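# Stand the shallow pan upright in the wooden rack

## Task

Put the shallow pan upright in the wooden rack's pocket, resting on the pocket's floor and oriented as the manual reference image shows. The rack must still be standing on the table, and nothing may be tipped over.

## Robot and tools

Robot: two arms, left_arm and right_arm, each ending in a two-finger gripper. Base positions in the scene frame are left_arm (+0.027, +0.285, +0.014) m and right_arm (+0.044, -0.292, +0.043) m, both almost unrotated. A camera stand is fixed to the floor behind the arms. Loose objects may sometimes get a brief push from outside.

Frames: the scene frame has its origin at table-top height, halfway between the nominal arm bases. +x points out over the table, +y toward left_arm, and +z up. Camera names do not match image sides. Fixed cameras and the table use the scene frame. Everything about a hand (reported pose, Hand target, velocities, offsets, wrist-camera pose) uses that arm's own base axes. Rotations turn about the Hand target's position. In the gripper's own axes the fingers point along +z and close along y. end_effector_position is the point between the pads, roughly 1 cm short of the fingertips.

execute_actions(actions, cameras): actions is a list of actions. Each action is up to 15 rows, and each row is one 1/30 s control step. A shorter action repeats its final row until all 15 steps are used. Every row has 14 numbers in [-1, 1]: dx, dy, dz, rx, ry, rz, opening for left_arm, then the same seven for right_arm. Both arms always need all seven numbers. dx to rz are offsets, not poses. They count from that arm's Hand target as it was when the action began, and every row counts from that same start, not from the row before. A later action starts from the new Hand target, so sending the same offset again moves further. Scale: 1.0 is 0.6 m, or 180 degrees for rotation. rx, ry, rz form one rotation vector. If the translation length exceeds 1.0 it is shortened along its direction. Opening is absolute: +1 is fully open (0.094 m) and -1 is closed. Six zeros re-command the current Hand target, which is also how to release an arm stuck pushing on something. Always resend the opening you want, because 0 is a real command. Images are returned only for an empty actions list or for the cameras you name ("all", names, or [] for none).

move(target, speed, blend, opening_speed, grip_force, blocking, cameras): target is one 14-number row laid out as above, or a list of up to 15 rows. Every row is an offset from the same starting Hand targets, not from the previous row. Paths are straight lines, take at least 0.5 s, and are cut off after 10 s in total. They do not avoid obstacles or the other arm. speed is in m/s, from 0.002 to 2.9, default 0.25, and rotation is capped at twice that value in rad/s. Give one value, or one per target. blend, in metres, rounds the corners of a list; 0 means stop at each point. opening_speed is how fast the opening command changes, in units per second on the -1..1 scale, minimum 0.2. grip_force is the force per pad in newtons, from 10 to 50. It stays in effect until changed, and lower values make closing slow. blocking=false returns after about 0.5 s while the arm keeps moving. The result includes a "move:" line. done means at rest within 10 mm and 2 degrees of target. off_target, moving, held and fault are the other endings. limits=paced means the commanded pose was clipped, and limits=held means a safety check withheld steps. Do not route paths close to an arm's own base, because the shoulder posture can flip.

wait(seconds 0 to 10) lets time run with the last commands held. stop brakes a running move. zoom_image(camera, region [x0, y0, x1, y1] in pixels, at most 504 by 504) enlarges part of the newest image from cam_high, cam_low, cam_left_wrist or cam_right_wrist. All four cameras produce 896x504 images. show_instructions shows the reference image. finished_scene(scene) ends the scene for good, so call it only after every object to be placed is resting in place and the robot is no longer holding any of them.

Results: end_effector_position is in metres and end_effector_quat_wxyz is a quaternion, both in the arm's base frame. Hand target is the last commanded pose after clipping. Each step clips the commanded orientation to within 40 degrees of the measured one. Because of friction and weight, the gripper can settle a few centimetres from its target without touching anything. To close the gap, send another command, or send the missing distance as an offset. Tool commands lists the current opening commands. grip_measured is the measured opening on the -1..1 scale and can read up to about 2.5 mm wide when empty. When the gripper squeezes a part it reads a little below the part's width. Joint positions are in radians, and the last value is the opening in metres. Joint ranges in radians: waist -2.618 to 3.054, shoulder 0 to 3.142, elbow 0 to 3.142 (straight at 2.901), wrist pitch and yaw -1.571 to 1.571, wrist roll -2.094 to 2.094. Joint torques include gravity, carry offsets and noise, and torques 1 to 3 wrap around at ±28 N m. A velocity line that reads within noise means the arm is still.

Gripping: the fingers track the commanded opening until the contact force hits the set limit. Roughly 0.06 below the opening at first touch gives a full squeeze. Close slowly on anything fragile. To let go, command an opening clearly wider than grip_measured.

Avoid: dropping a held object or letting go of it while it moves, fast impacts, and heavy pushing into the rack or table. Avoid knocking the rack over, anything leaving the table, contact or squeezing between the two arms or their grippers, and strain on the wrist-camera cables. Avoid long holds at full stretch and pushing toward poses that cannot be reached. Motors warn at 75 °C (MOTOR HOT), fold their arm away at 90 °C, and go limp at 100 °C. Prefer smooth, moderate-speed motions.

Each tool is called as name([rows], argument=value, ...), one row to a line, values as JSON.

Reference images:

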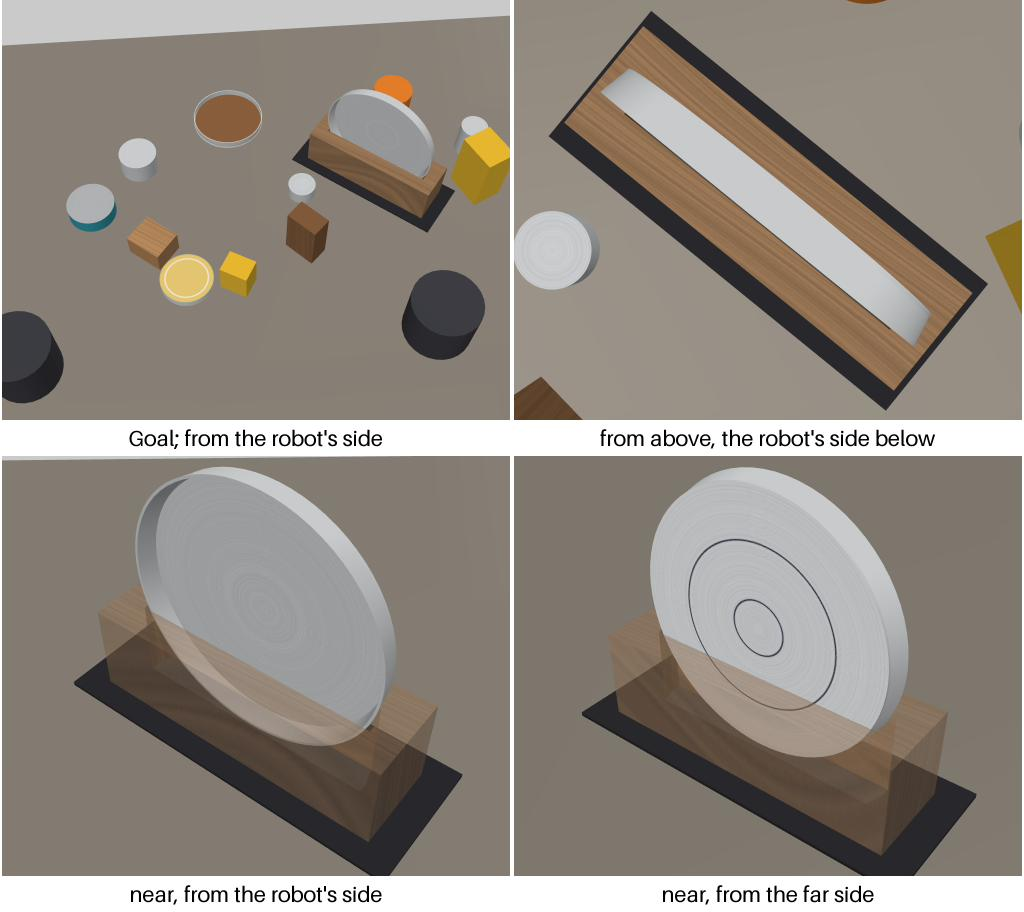

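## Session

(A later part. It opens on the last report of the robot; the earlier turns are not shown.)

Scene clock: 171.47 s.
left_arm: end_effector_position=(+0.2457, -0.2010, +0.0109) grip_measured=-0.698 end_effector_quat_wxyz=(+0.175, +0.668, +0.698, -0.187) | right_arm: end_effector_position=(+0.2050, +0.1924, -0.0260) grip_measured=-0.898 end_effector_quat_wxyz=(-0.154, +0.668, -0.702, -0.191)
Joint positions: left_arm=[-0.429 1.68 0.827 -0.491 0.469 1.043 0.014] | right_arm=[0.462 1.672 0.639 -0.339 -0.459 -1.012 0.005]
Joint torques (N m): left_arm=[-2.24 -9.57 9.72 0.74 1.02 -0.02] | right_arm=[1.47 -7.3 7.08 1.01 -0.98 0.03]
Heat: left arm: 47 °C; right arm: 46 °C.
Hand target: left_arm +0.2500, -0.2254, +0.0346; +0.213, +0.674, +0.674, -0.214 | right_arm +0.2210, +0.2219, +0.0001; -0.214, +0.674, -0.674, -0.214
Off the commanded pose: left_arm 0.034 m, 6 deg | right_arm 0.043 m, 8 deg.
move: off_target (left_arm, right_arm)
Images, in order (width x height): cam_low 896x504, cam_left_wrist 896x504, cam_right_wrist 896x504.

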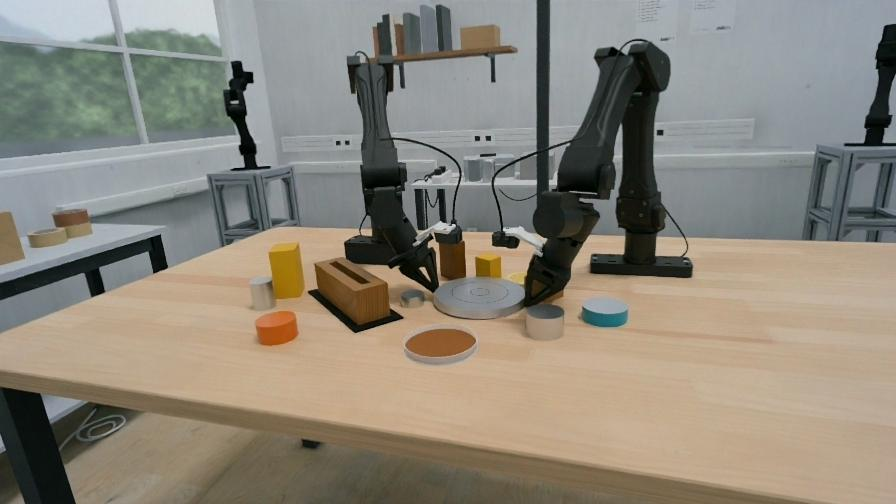

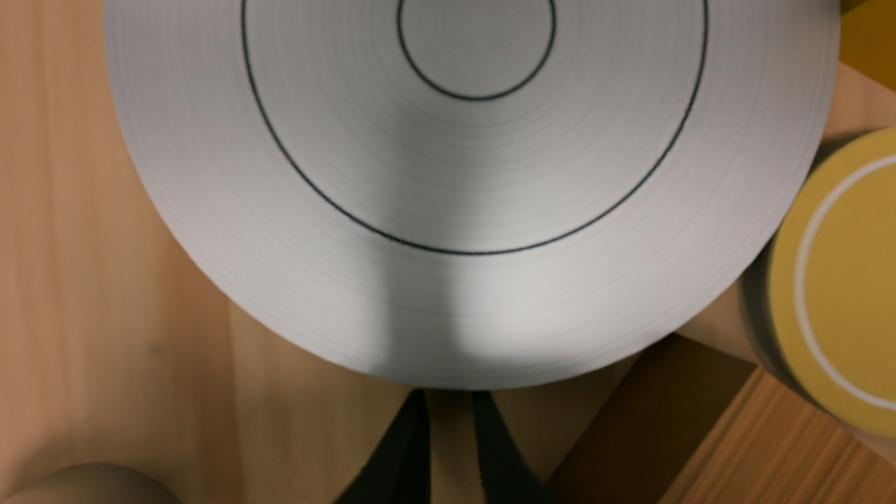

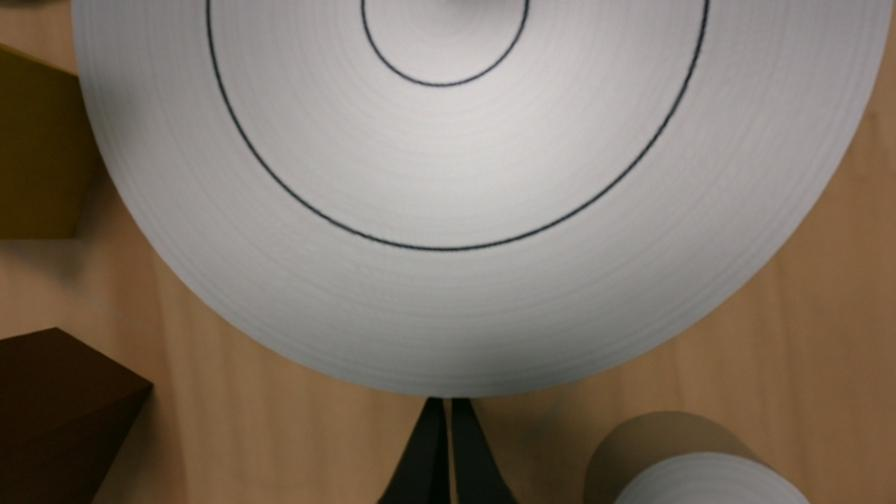

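zoom_image(camera="cam_low", region=[380, 230, 600, 350])

Scaled by 2.291 from the camera's 896x504 image, which has a finer 1280x720 frame.

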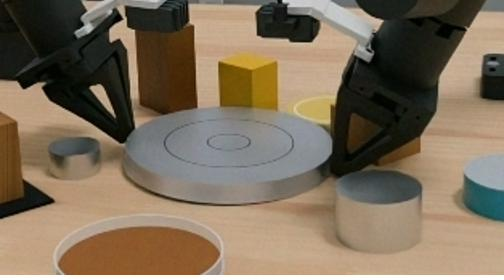

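move(target=[0,0,0.07,0,0,0,-0.7,0,0,0.07,0,0,0,-0.9], speed=0.06, cameras=["cam_left_wrist","cam_right_wrist","cam_low"])

zoom_image(camera="cam_low", region=[380, 230, 600, 350])

Scene clock: 177.97 s.
left_arm: end_effector_position=(+0.2438, -0.1977, +0.0489) grip_measured=-0.698 end_effector_quat_wxyz=(+0.163, +0.668, +0.703, -0.184) | right_arm: end_effector_position=(+0.2081, +0.1950, +0.0158) grip_measured=-0.898 end_effector_quat_wxyz=(-0.158, +0.668, -0.701, -0.193)
Joint positions: left_arm=[-0.429 1.601 0.926 -0.69 0.455 1.043 0.014] | right_arm=[0.462 1.557 0.728 -0.536 -0.464 -1.012 0.005]
Joint torques (N m): left_arm=[-2.06 -9.32 10.44 0.87 1.15 -0.05] | right_arm=[1.62 -6.74 7.8 0.93 -0.98 0.01]
Heat: left arm: 48 °C; right arm: 47 °C.
Hand target: left_arm +0.2499, -0.2253, +0.0766; +0.213, +0.674, +0.674, -0.214 | right_arm +0.2211, +0.2219, +0.0422; -0.214, +0.674, -0.674, -0.213
Off the commanded pose: left_arm 0.040 m, 7 deg | right_arm 0.040 m, 7 deg.
move: off_target (left_arm, right_arm)
Images, in order (width x height): cam_low 896x504, cam_left_wrist 896x504, cam_right_wrist 896x504.

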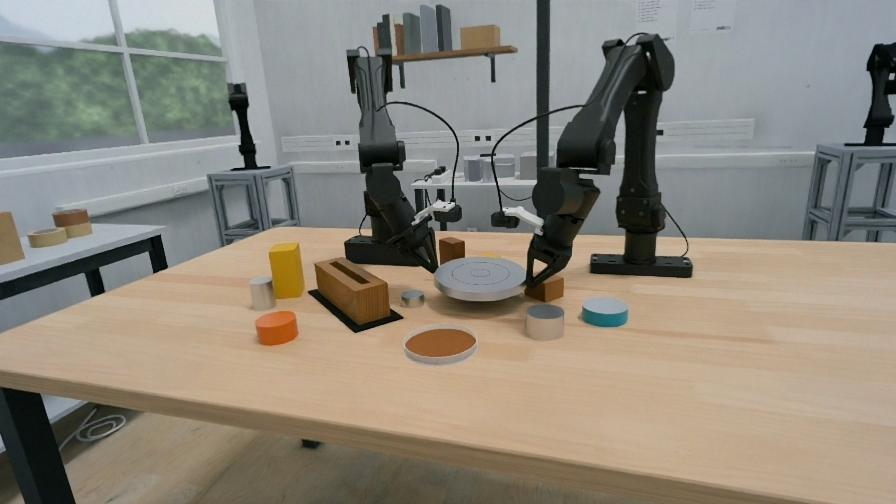

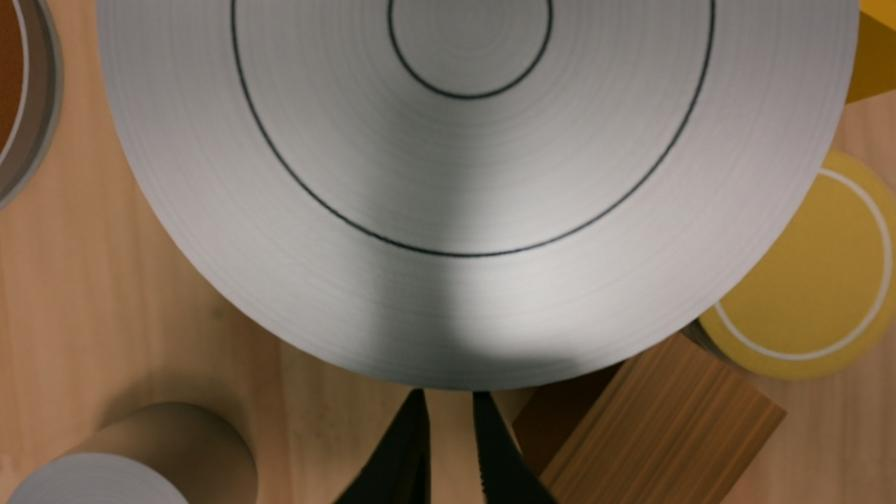

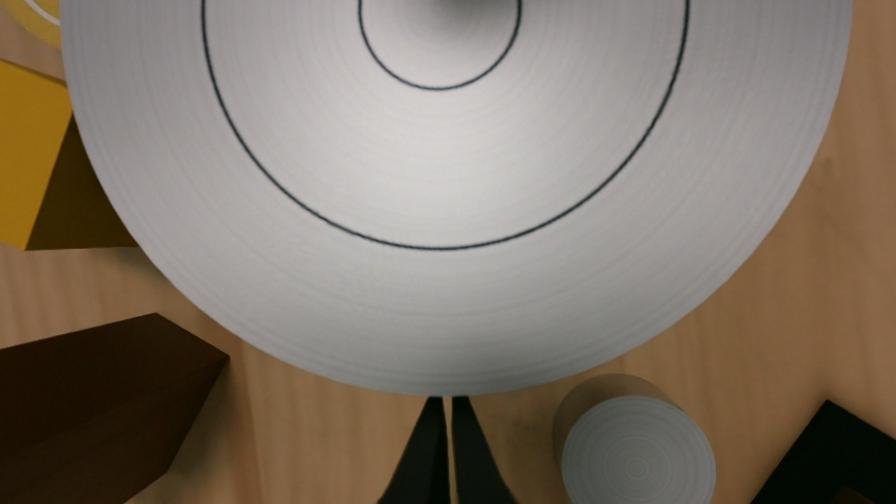

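Scaled by 2.291 from the camera's 896x504 image, which has a finer 1280x720 frame.

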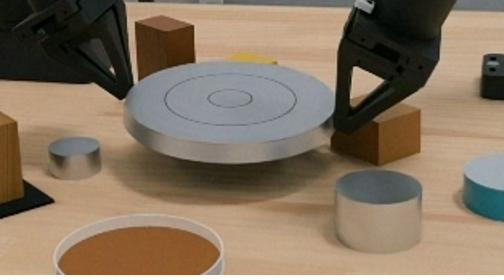

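move([
  [0,0,0.06,0,0,0,-0.7,0,0,0.06,0,0,0,-0.9],
  [0.04,0.1,0.06,0,0,0,-0.7,0.04,0.1,0.06,0,0,0,-0.9],
  [0.04,0.1,0.015,0,0,0,-0.7,0.04,0.1,-0.055,0,0,0,-0.9],
], speed=[0.06,0.06,0.05], blend=[0.015,0.01,0], cameras=["all"])

zoom_image(camera="cam_low", region=[400, 230, 620, 350])

Scene clock: 237.00 s.
left_arm: end_effector_position=(+0.2833, -0.1611, +0.0969) grip_measured=-0.698 end_effector_quat_wxyz=(+0.226, +0.675, +0.676, -0.193) | right_arm: end_effector_position=(+0.2485, +0.2769, +0.0102) grip_measured=-0.898 end_effector_quat_wxyz=(-0.212, +0.675, -0.678, -0.202)
Joint positions: left_arm=[-0.215 1.59 1.076 -0.859 0.573 1.296 0.014] | right_arm=[0.618 1.78 0.892 -0.298 -0.463 -0.856 0.005]
Joint torques (N m): left_arm=[-0.68 -5.19 5.33 0.64 0.56 0.01] | right_arm=[0.53 -5.89 4.68 1.06 -0.44 0.06]
Heat: left arm: 50 °C; right arm: 48 °C.
Hand target: left_arm +0.2740, -0.1653, +0.0855; +0.213, +0.674, +0.674, -0.214 | right_arm +0.2450, +0.2818, +0.0090; -0.214, +0.674, -0.674, -0.214
Off the commanded pose: left_arm 0.015 m, 3 deg | right_arm 0.006 m, 1 deg.
move: off_target (left_arm)

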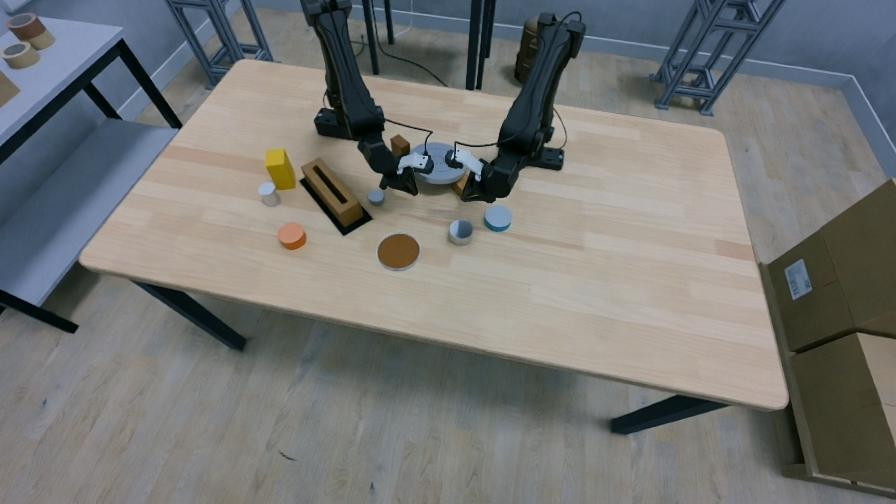

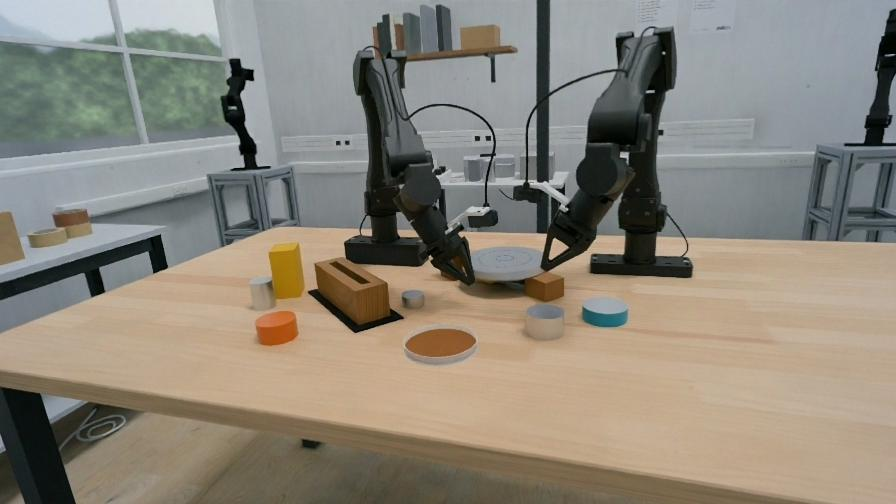

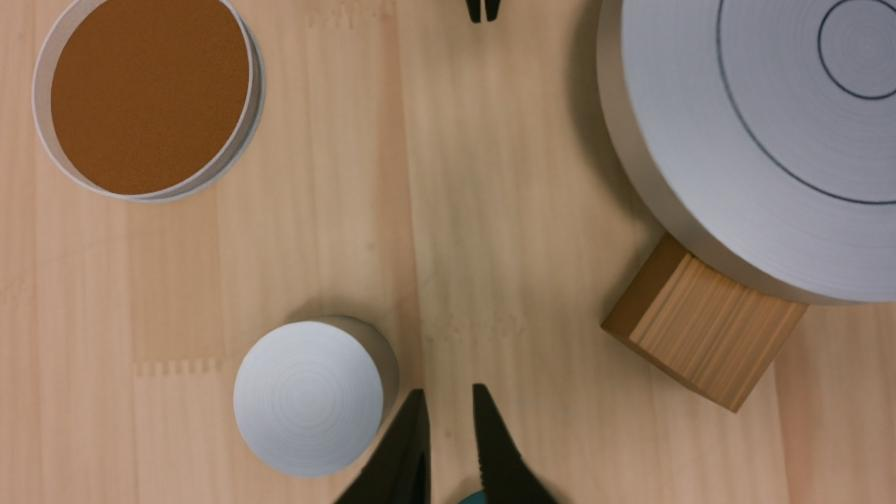

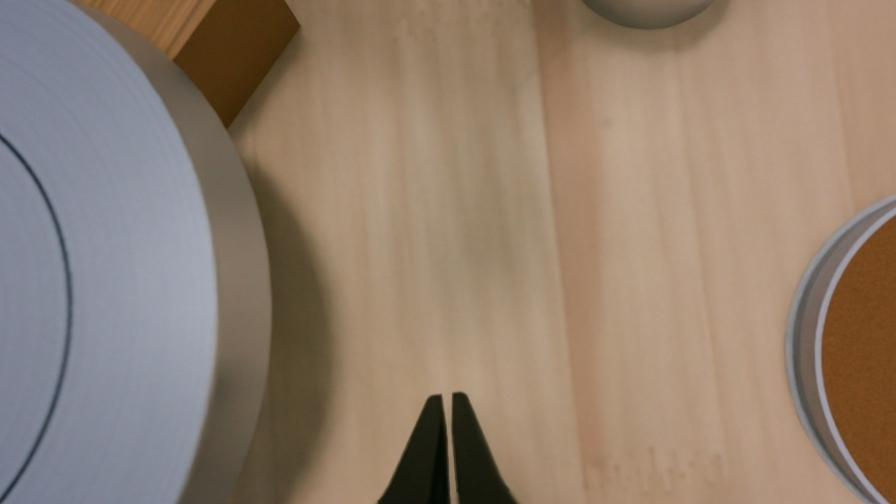

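Scaled by 2.291 from the camera's 896x504 image, which has a finer 1280x720 frame.

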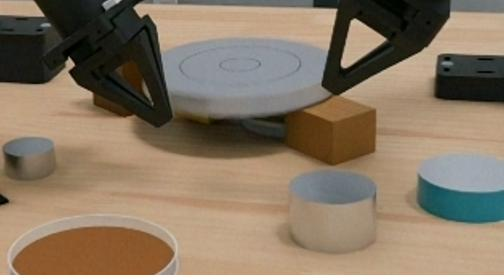

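move(target=[0,0.05,0.12,0,0,0,-0.7,0,-0.15,0.17,0,0,0,-0.9], speed=0.25, cameras=["all"])

zoom_image(camera="cam_low", region=[400, 220, 600, 330])

zoom_image(camera="cam_high", region=[360, 110, 520, 220])

Scene clock: 242.60 s.
left_arm: end_effector_position=(+0.2719, -0.1340, +0.1441) grip_measured=-0.698 end_effector_quat_wxyz=(+0.196, +0.674, +0.679, -0.213) | right_arm: end_effector_position=(+0.2401, +0.1880, +0.0976) grip_measured=-0.898 end_effector_quat_wxyz=(-0.195, +0.673, -0.682, -0.209)
Joint positions: left_arm=[-0.126 1.579 1.266 -1.198 0.586 1.419 0.014] | right_arm=[0.348 1.498 0.999 -0.868 -0.548 -1.151 0.005]
Joint torques (N m): left_arm=[0.66 -8.46 9.62 0.17 0.6 0.07] | right_arm=[-0.47 -5.44 7.61 0.57 -0.5 -0.11]
Heat: left arm: 49 °C; right arm: 47 °C.
Hand target: left_arm +0.2739, -0.1354, +0.1575; +0.213, +0.674, +0.674, -0.214 | right_arm +0.2450, +0.1918, +0.1111; -0.214, +0.674, -0.674, -0.214
Off the commanded pose: left_arm 0.014 m, 2 deg | right_arm 0.015 m, 2 deg.
move: off_target (left_arm, right_arm)

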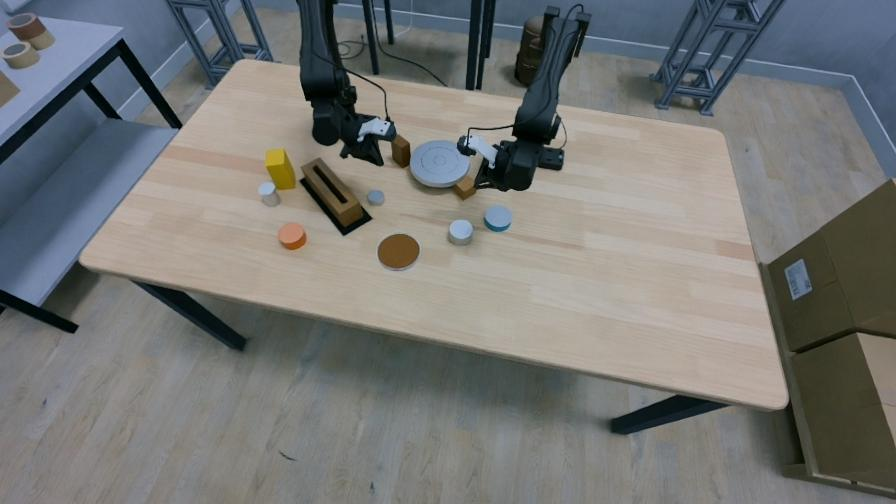

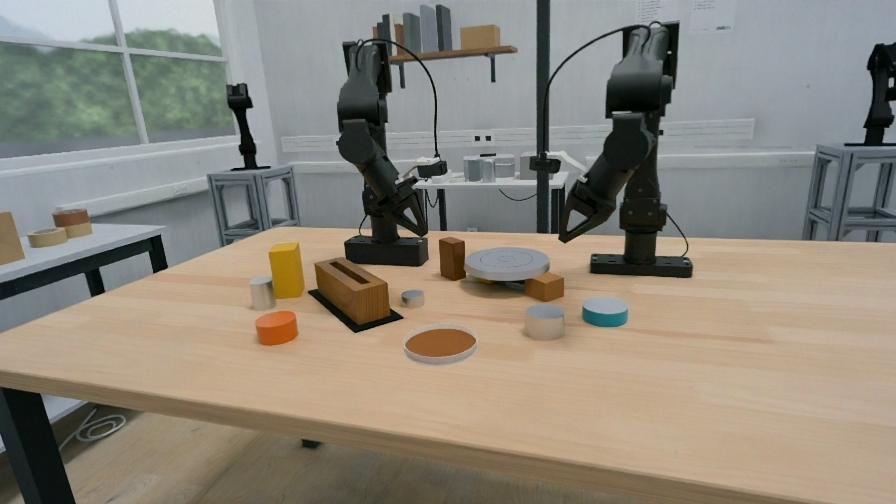

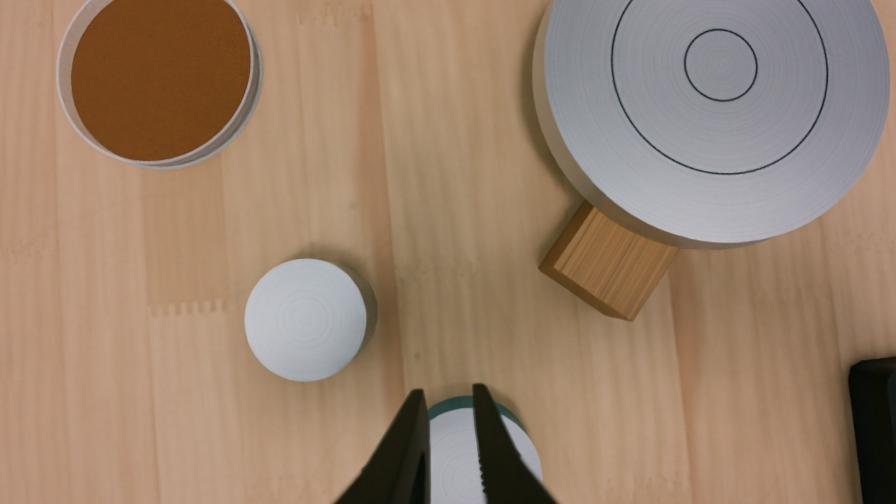

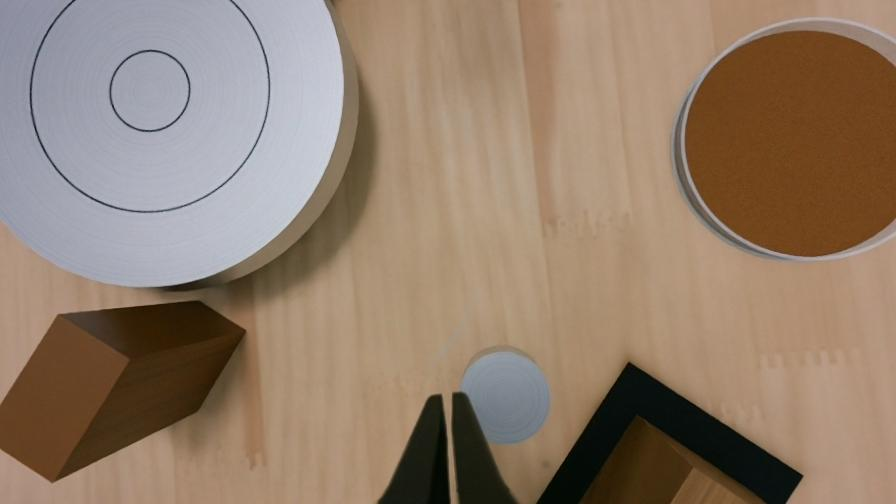

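Scaled by 2.520 from the camera's 896x504 image, which has a finer 1280x720 frame.

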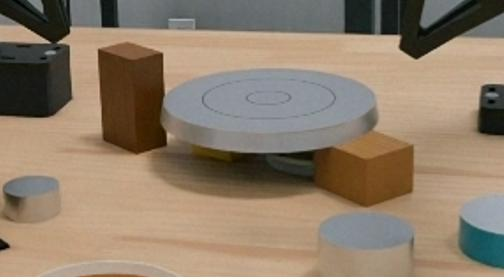

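Scaled by 3.150 from the camera's 896x504 image, which has a finer 1280x720 frame.

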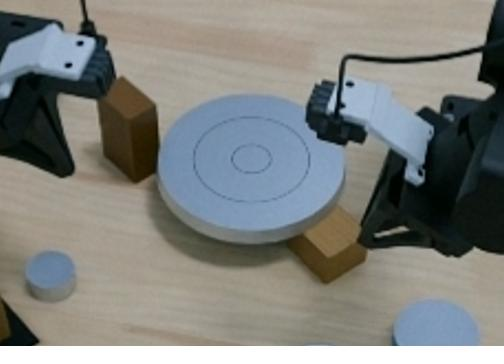

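move(target=[0,0.1,0.1,0,0,0,-0.7,-0.245,-0.007,0.02,-0.189,0.0595,-0.188,1], speed=0.25, cameras=["cam_right_wrist","cam_high"])

Scene clock: 277.00 s.
left_arm: end_effector_position=(+0.2713, -0.0747, +0.2114) grip_measured=-0.698 end_effector_quat_wxyz=(+0.212, +0.675, +0.678, -0.200) | right_arm: end_effector_position=(+0.0950, +0.1822, +0.1162) grip_measured=+0.997 end_effector_quat_wxyz=(-0.010, -0.462, +0.887, -0.001)
Joint positions: left_arm=[0.092 1.589 1.543 -1.565 0.59 1.67 0.014] | right_arm=[1.077 1.333 1.06 -1.314 -0.009 0.116 0.094]
Joint torques (N m): left_arm=[0.61 -5.82 9.63 -0.04 0.56 0.07] | right_arm=[0.64 -2.77 7.64 0.29 0.07 0.07]
Motor temperatures (°C): left_arm=[35 41 48 39 35 35 35] | right_arm=[35 43 49 42 36 36 36]
Heat: left arm: 48 °C; right arm: 49 °C.
Hand target: left_arm +0.2740, -0.0754, +0.2176; +0.213, +0.674, +0.674, -0.214 | right_arm +0.0980, +0.1876, +0.1231; +0.000, -0.462, +0.887, +0.000
Off the commanded pose: left_arm 0.007 m, 2 deg | right_arm 0.009 m, 1 deg.
joint sent to its limit (left arm) — joint 4 (wrist pitch), lower limit. The joint targets still meet the commanded pose.
move: done
Images, in order (width x height): cam_high 896x504, cam_right_wrist 896x504.

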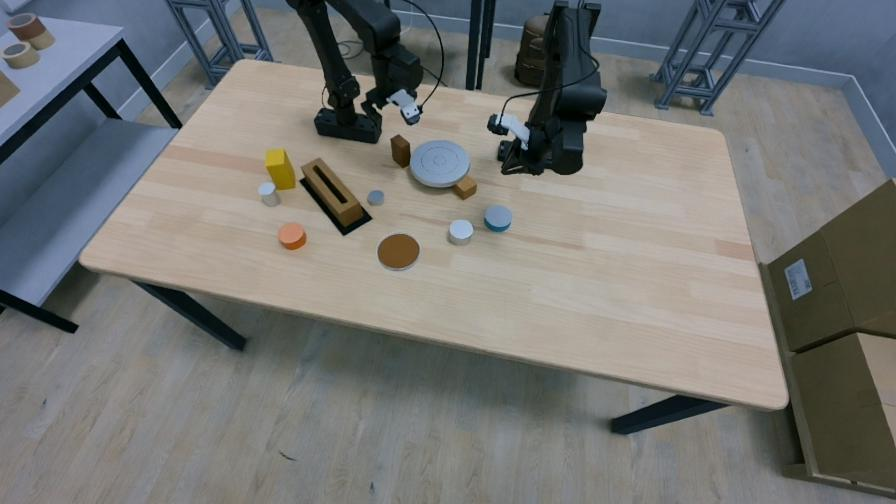

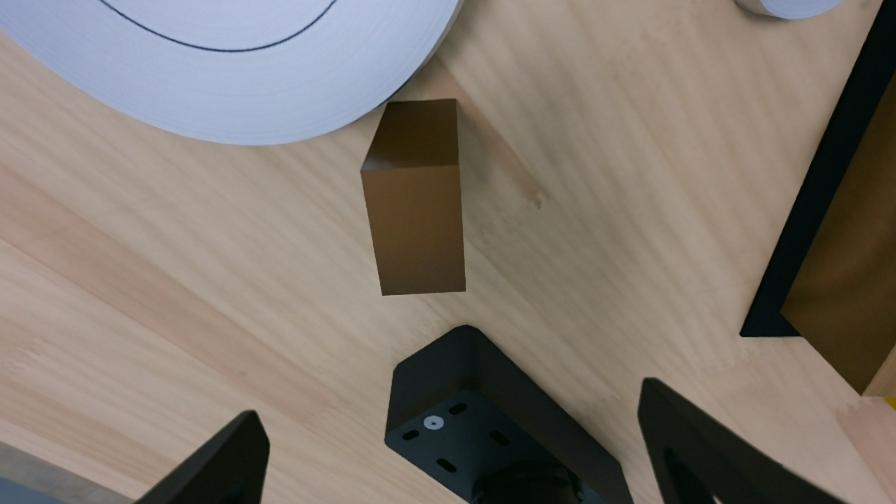

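move([
  [0,0.08,0,0,0,0,-0.7,-0.017,0.029,-0.185,0,0,0,1],
  [0,0.08,0,0,0,0,-0.7,-0.017,0.029,-0.185,0,0,0,-0.25],
  [0,0.08,0,0,0,0,-0.7,-0.017,0.029,0.05,0,0,0,-0.25],
  [0,0.08,0,0,0,0,-0.7,0.28,0.207,0.05,0,0,0,-0.25],
  [0,0.08,0,0,0,0,-0.7,0.28,0.207,-0.178,0,0,0,-0.25],
], speed=[0.25,0.25,0.25,0.25,0.2], blend=[0,0,0.02,0.02,0], cameras=["cam_right_wrist","cam_low","cam_high"])

Scene clock: 291.43 s.
left_arm: end_effector_position=(+0.2798, -0.0264, +0.2112) grip_measured=-0.698 end_effector_quat_wxyz=(+0.239, +0.664, +0.690, -0.164) | right_arm: end_effector_position=(+0.2618, +0.3094, +0.0176) grip_measured=-0.247 end_effector_quat_wxyz=(-0.008, -0.459, +0.888, -0.001)
Joint positions: left_arm=[0.266 1.589 1.543 -1.566 0.588 1.811 0.014] | right_arm=[0.864 2.161 1.64 -1.065 -0.004 -0.09 0.035]
Joint torques (N m): left_arm=[0.36 -8.66 6.9 -0.05 0.44 0.07] | right_arm=[0.03 -9.33 5.18 0.48 0.04 -0.11]
Heat: left arm: 49 °C; right arm: 48 °C.
Hand target: left_arm +0.2739, -0.0274, +0.2175; +0.213, +0.674, +0.674, -0.213 | right_arm +0.2660, +0.3119, +0.0163; +0.000, -0.462, +0.887, +0.000
Off the commanded pose: left_arm 0.009 m, 7 deg | right_arm 0.005 m, 1 deg.
joint sent to its limit (left arm) — joint 4 (wrist pitch), lower limit. The joint targets are off in orientation, not in position.
move: off_target (left_arm)
Images, in order (width x height): cam_high 896x504, cam_low 896x504, cam_right_wrist 896x504.

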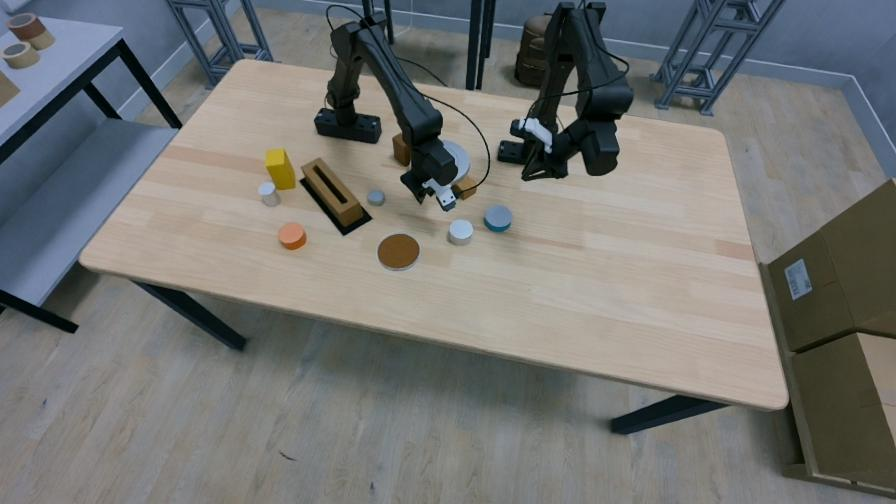

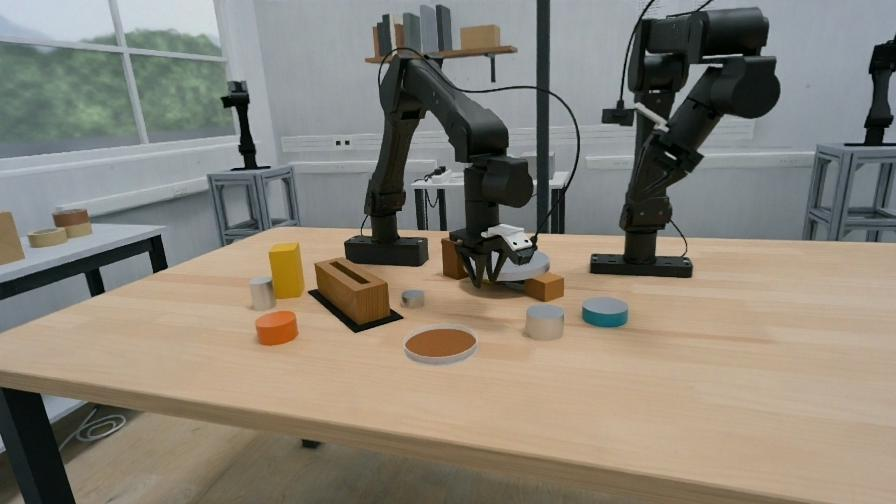

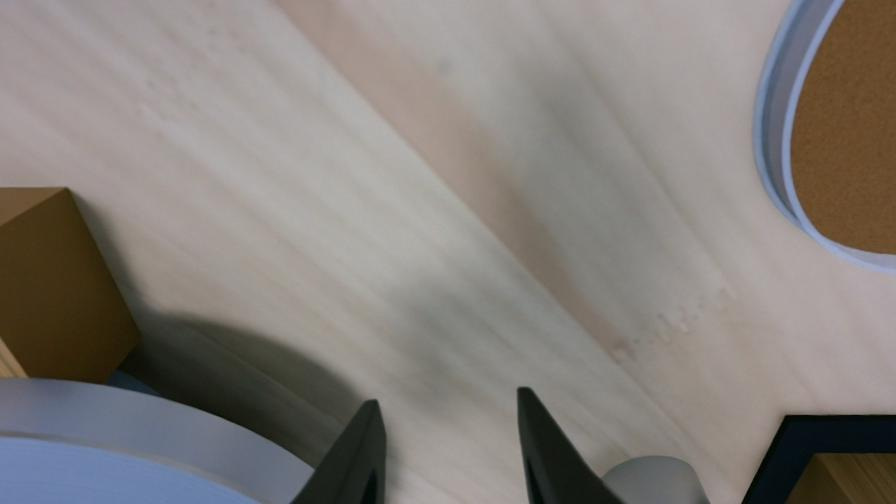

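move([
  [0,0,0,0,0,0,-0.7,0,0,0.25,0,0,0,1],
  [0,0,0,0,0,0,-0.7,-0.297,-0.198,0.2,0,0,0,1],
  [0,0,0,0,0,0,-0.7,-0.297,-0.198,-0.007,0,0,0,1],
  [0,0,0,0,0,0,-0.7,-0.297,-0.198,-0.007,0,0,0,-0.3],
  [0,0,0,0,0,0,-0.7,-0.297,-0.198,0.1,0,0,0,-0.3],
], speed=[0.3,0.3,0.2,0.2,0.15], blend=[0.03,0.02,0,0,0], cameras=["cam_right_wrist","cam_low","cam_high"])

Scene clock: 308.03 s.
left_arm: end_effector_position=(+0.2798, -0.0264, +0.2112) grip_measured=-0.698 end_effector_quat_wxyz=(+0.239, +0.664, +0.690, -0.164) | right_arm: end_effector_position=(+0.0852, +0.1864, +0.0660) grip_measured=-0.289 end_effector_quat_wxyz=(-0.017, -0.461, +0.887, -0.009)
Joint positions: left_arm=[0.266 1.589 1.543 -1.566 0.588 1.811 0.014] | right_arm=[1.132 1.38 0.894 -1.122 -0.005 0.173 0.033]
Joint torques (N m): left_arm=[0.23 -8.76 6.89 -0.06 0.48 0.08] | right_arm=[0.62 -4.74 7.09 0.16 0.04 0.04]
Heat: left arm: 48 °C; right arm: 47 °C.
Hand target: left_arm +0.2739, -0.0274, +0.2175; +0.213, +0.674, +0.674, -0.213 | right_arm +0.0877, +0.1931, +0.0763; +0.000, -0.462, +0.887, +0.000
Off the commanded pose: left_arm 0.009 m, 7 deg | right_arm 0.012 m, 2 deg.
joint sent to its limit (left arm) — joint 4 (wrist pitch), lower limit. The joint targets are off in orientation, not in position.
move: off_target (left_arm, right_arm)
Images, in order (width x height): cam_high 896x504, cam_low 896x504, cam_right_wrist 896x504.

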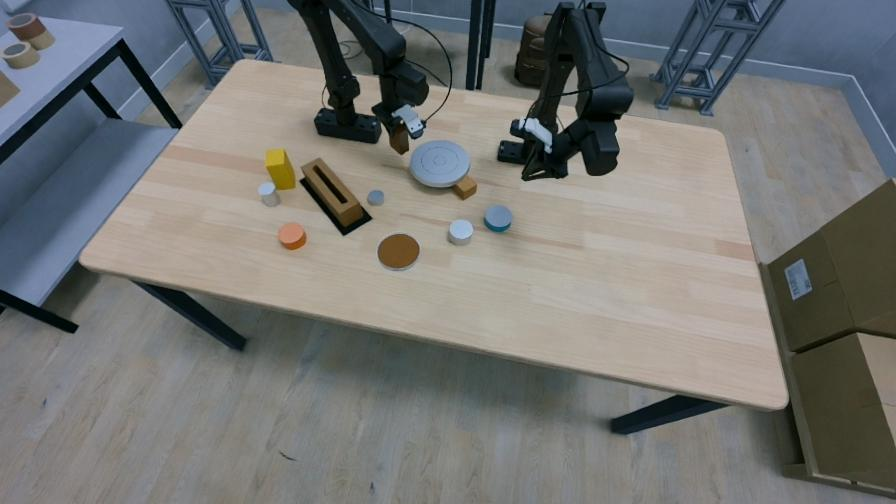

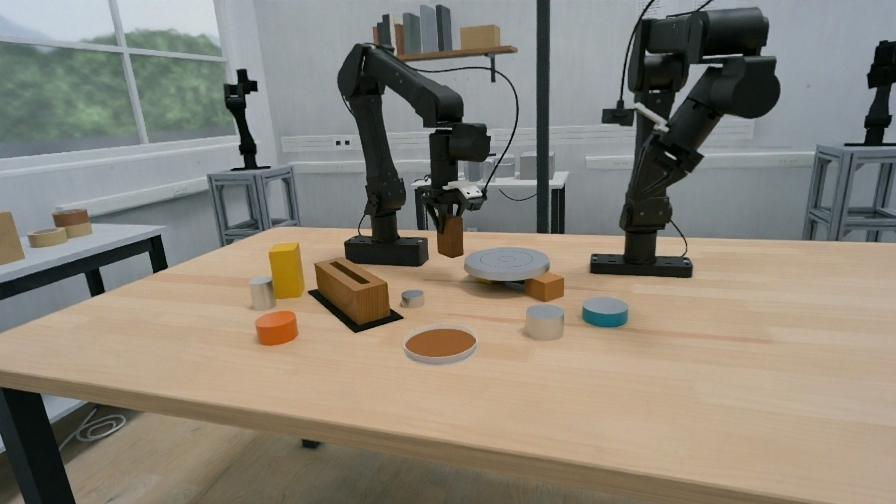

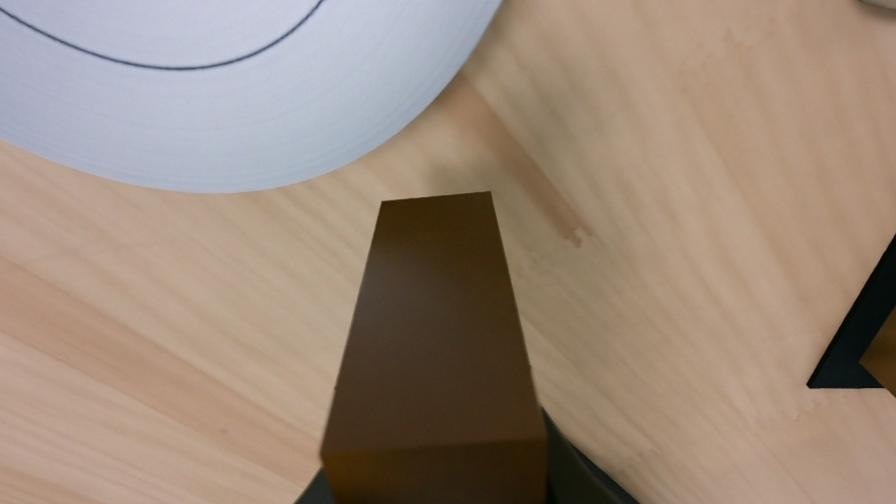

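move([
  [0,0,0,0,0,0,-0.7,0,0,0.12,0,0,0,-0.3],
  [0,0,0,0,0,0,-0.7,0.297,0.198,0.12,0,0,0,-0.3],
  [0,0,0,0,0,0,-0.7,0.297,0.198,-0.102,0,0,0,-0.3],
  [0,0,0,0,0,0,-0.7,0.297,0.198,-0.102,0,0,0,0.5],
  [0,0,0,0,0,0,-0.7,0.297,0.198,0.15,0,0,0,0.5],
], speed=[0.25,0.25,0.15,0.2,0.3], blend=[0.02,0.02,0,0,0], cameras=["cam_right_wrist","cam_low","cam_high"])

Scene clock: 315.73 s.
left_arm: end_effector_position=(+0.2798, -0.0264, +0.2112) grip_measured=-0.698 end_effector_quat_wxyz=(+0.239, +0.664, +0.690, -0.164) | right_arm: end_effector_position=(+0.2648, +0.3136, +0.1566) grip_measured=+0.497 end_effector_quat_wxyz=(+0.010, -0.460, +0.888, +0.006)
Joint positions: left_arm=[0.266 1.589 1.543 -1.566 0.588 1.811 0.014] | right_arm=[0.865 2.137 2.16 -1.572 -0.004 -0.09 0.07]
Joint torques (N m): left_arm=[0.49 -8.64 7.04 -0.03 0.44 0.05] | right_arm=[-0.12 -10.67 5.82 0.31 0.01 -0.09]
Heat: left arm: 48 °C; right arm: 47 °C.
Hand target: left_arm +0.2739, -0.0274, +0.2175; +0.213, +0.674, +0.674, -0.213 | right_arm +0.2659, +0.3119, +0.1663; +0.000, -0.462, +0.887, +0.000
Off the commanded pose: left_arm 0.009 m, 7 deg | right_arm 0.010 m, 1 deg.
joint sent to its limit (left arm) — joint 4 (wrist pitch), lower limit. The joint targets are off in orientation, not in position.
joint sent to its limit (right arm) — joint 4 (wrist pitch), lower limit. The joint targets still meet the commanded pose.
move: off_target (left_arm)
Images, in order (width x height): cam_high 896x504, cam_low 896x504, cam_right_wrist 896x504.

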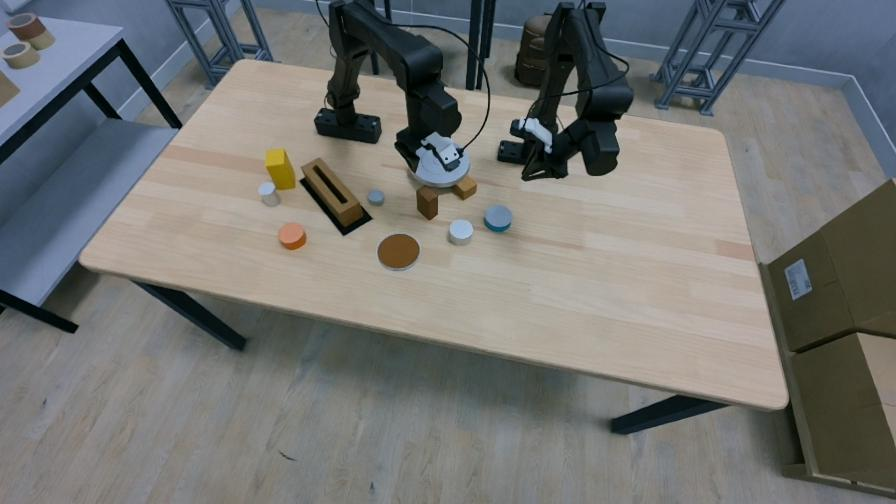

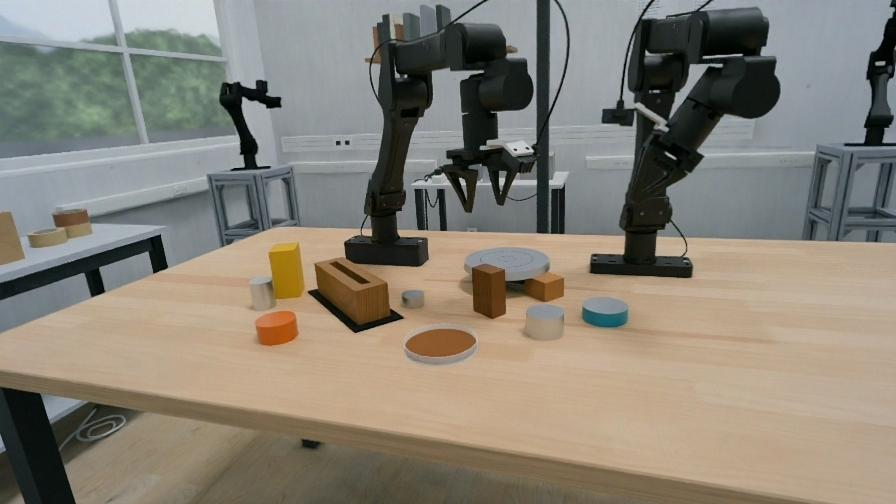

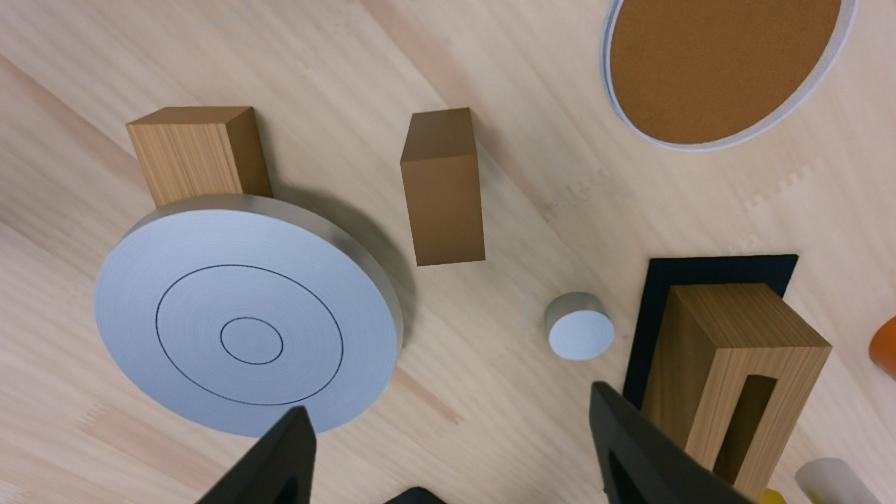

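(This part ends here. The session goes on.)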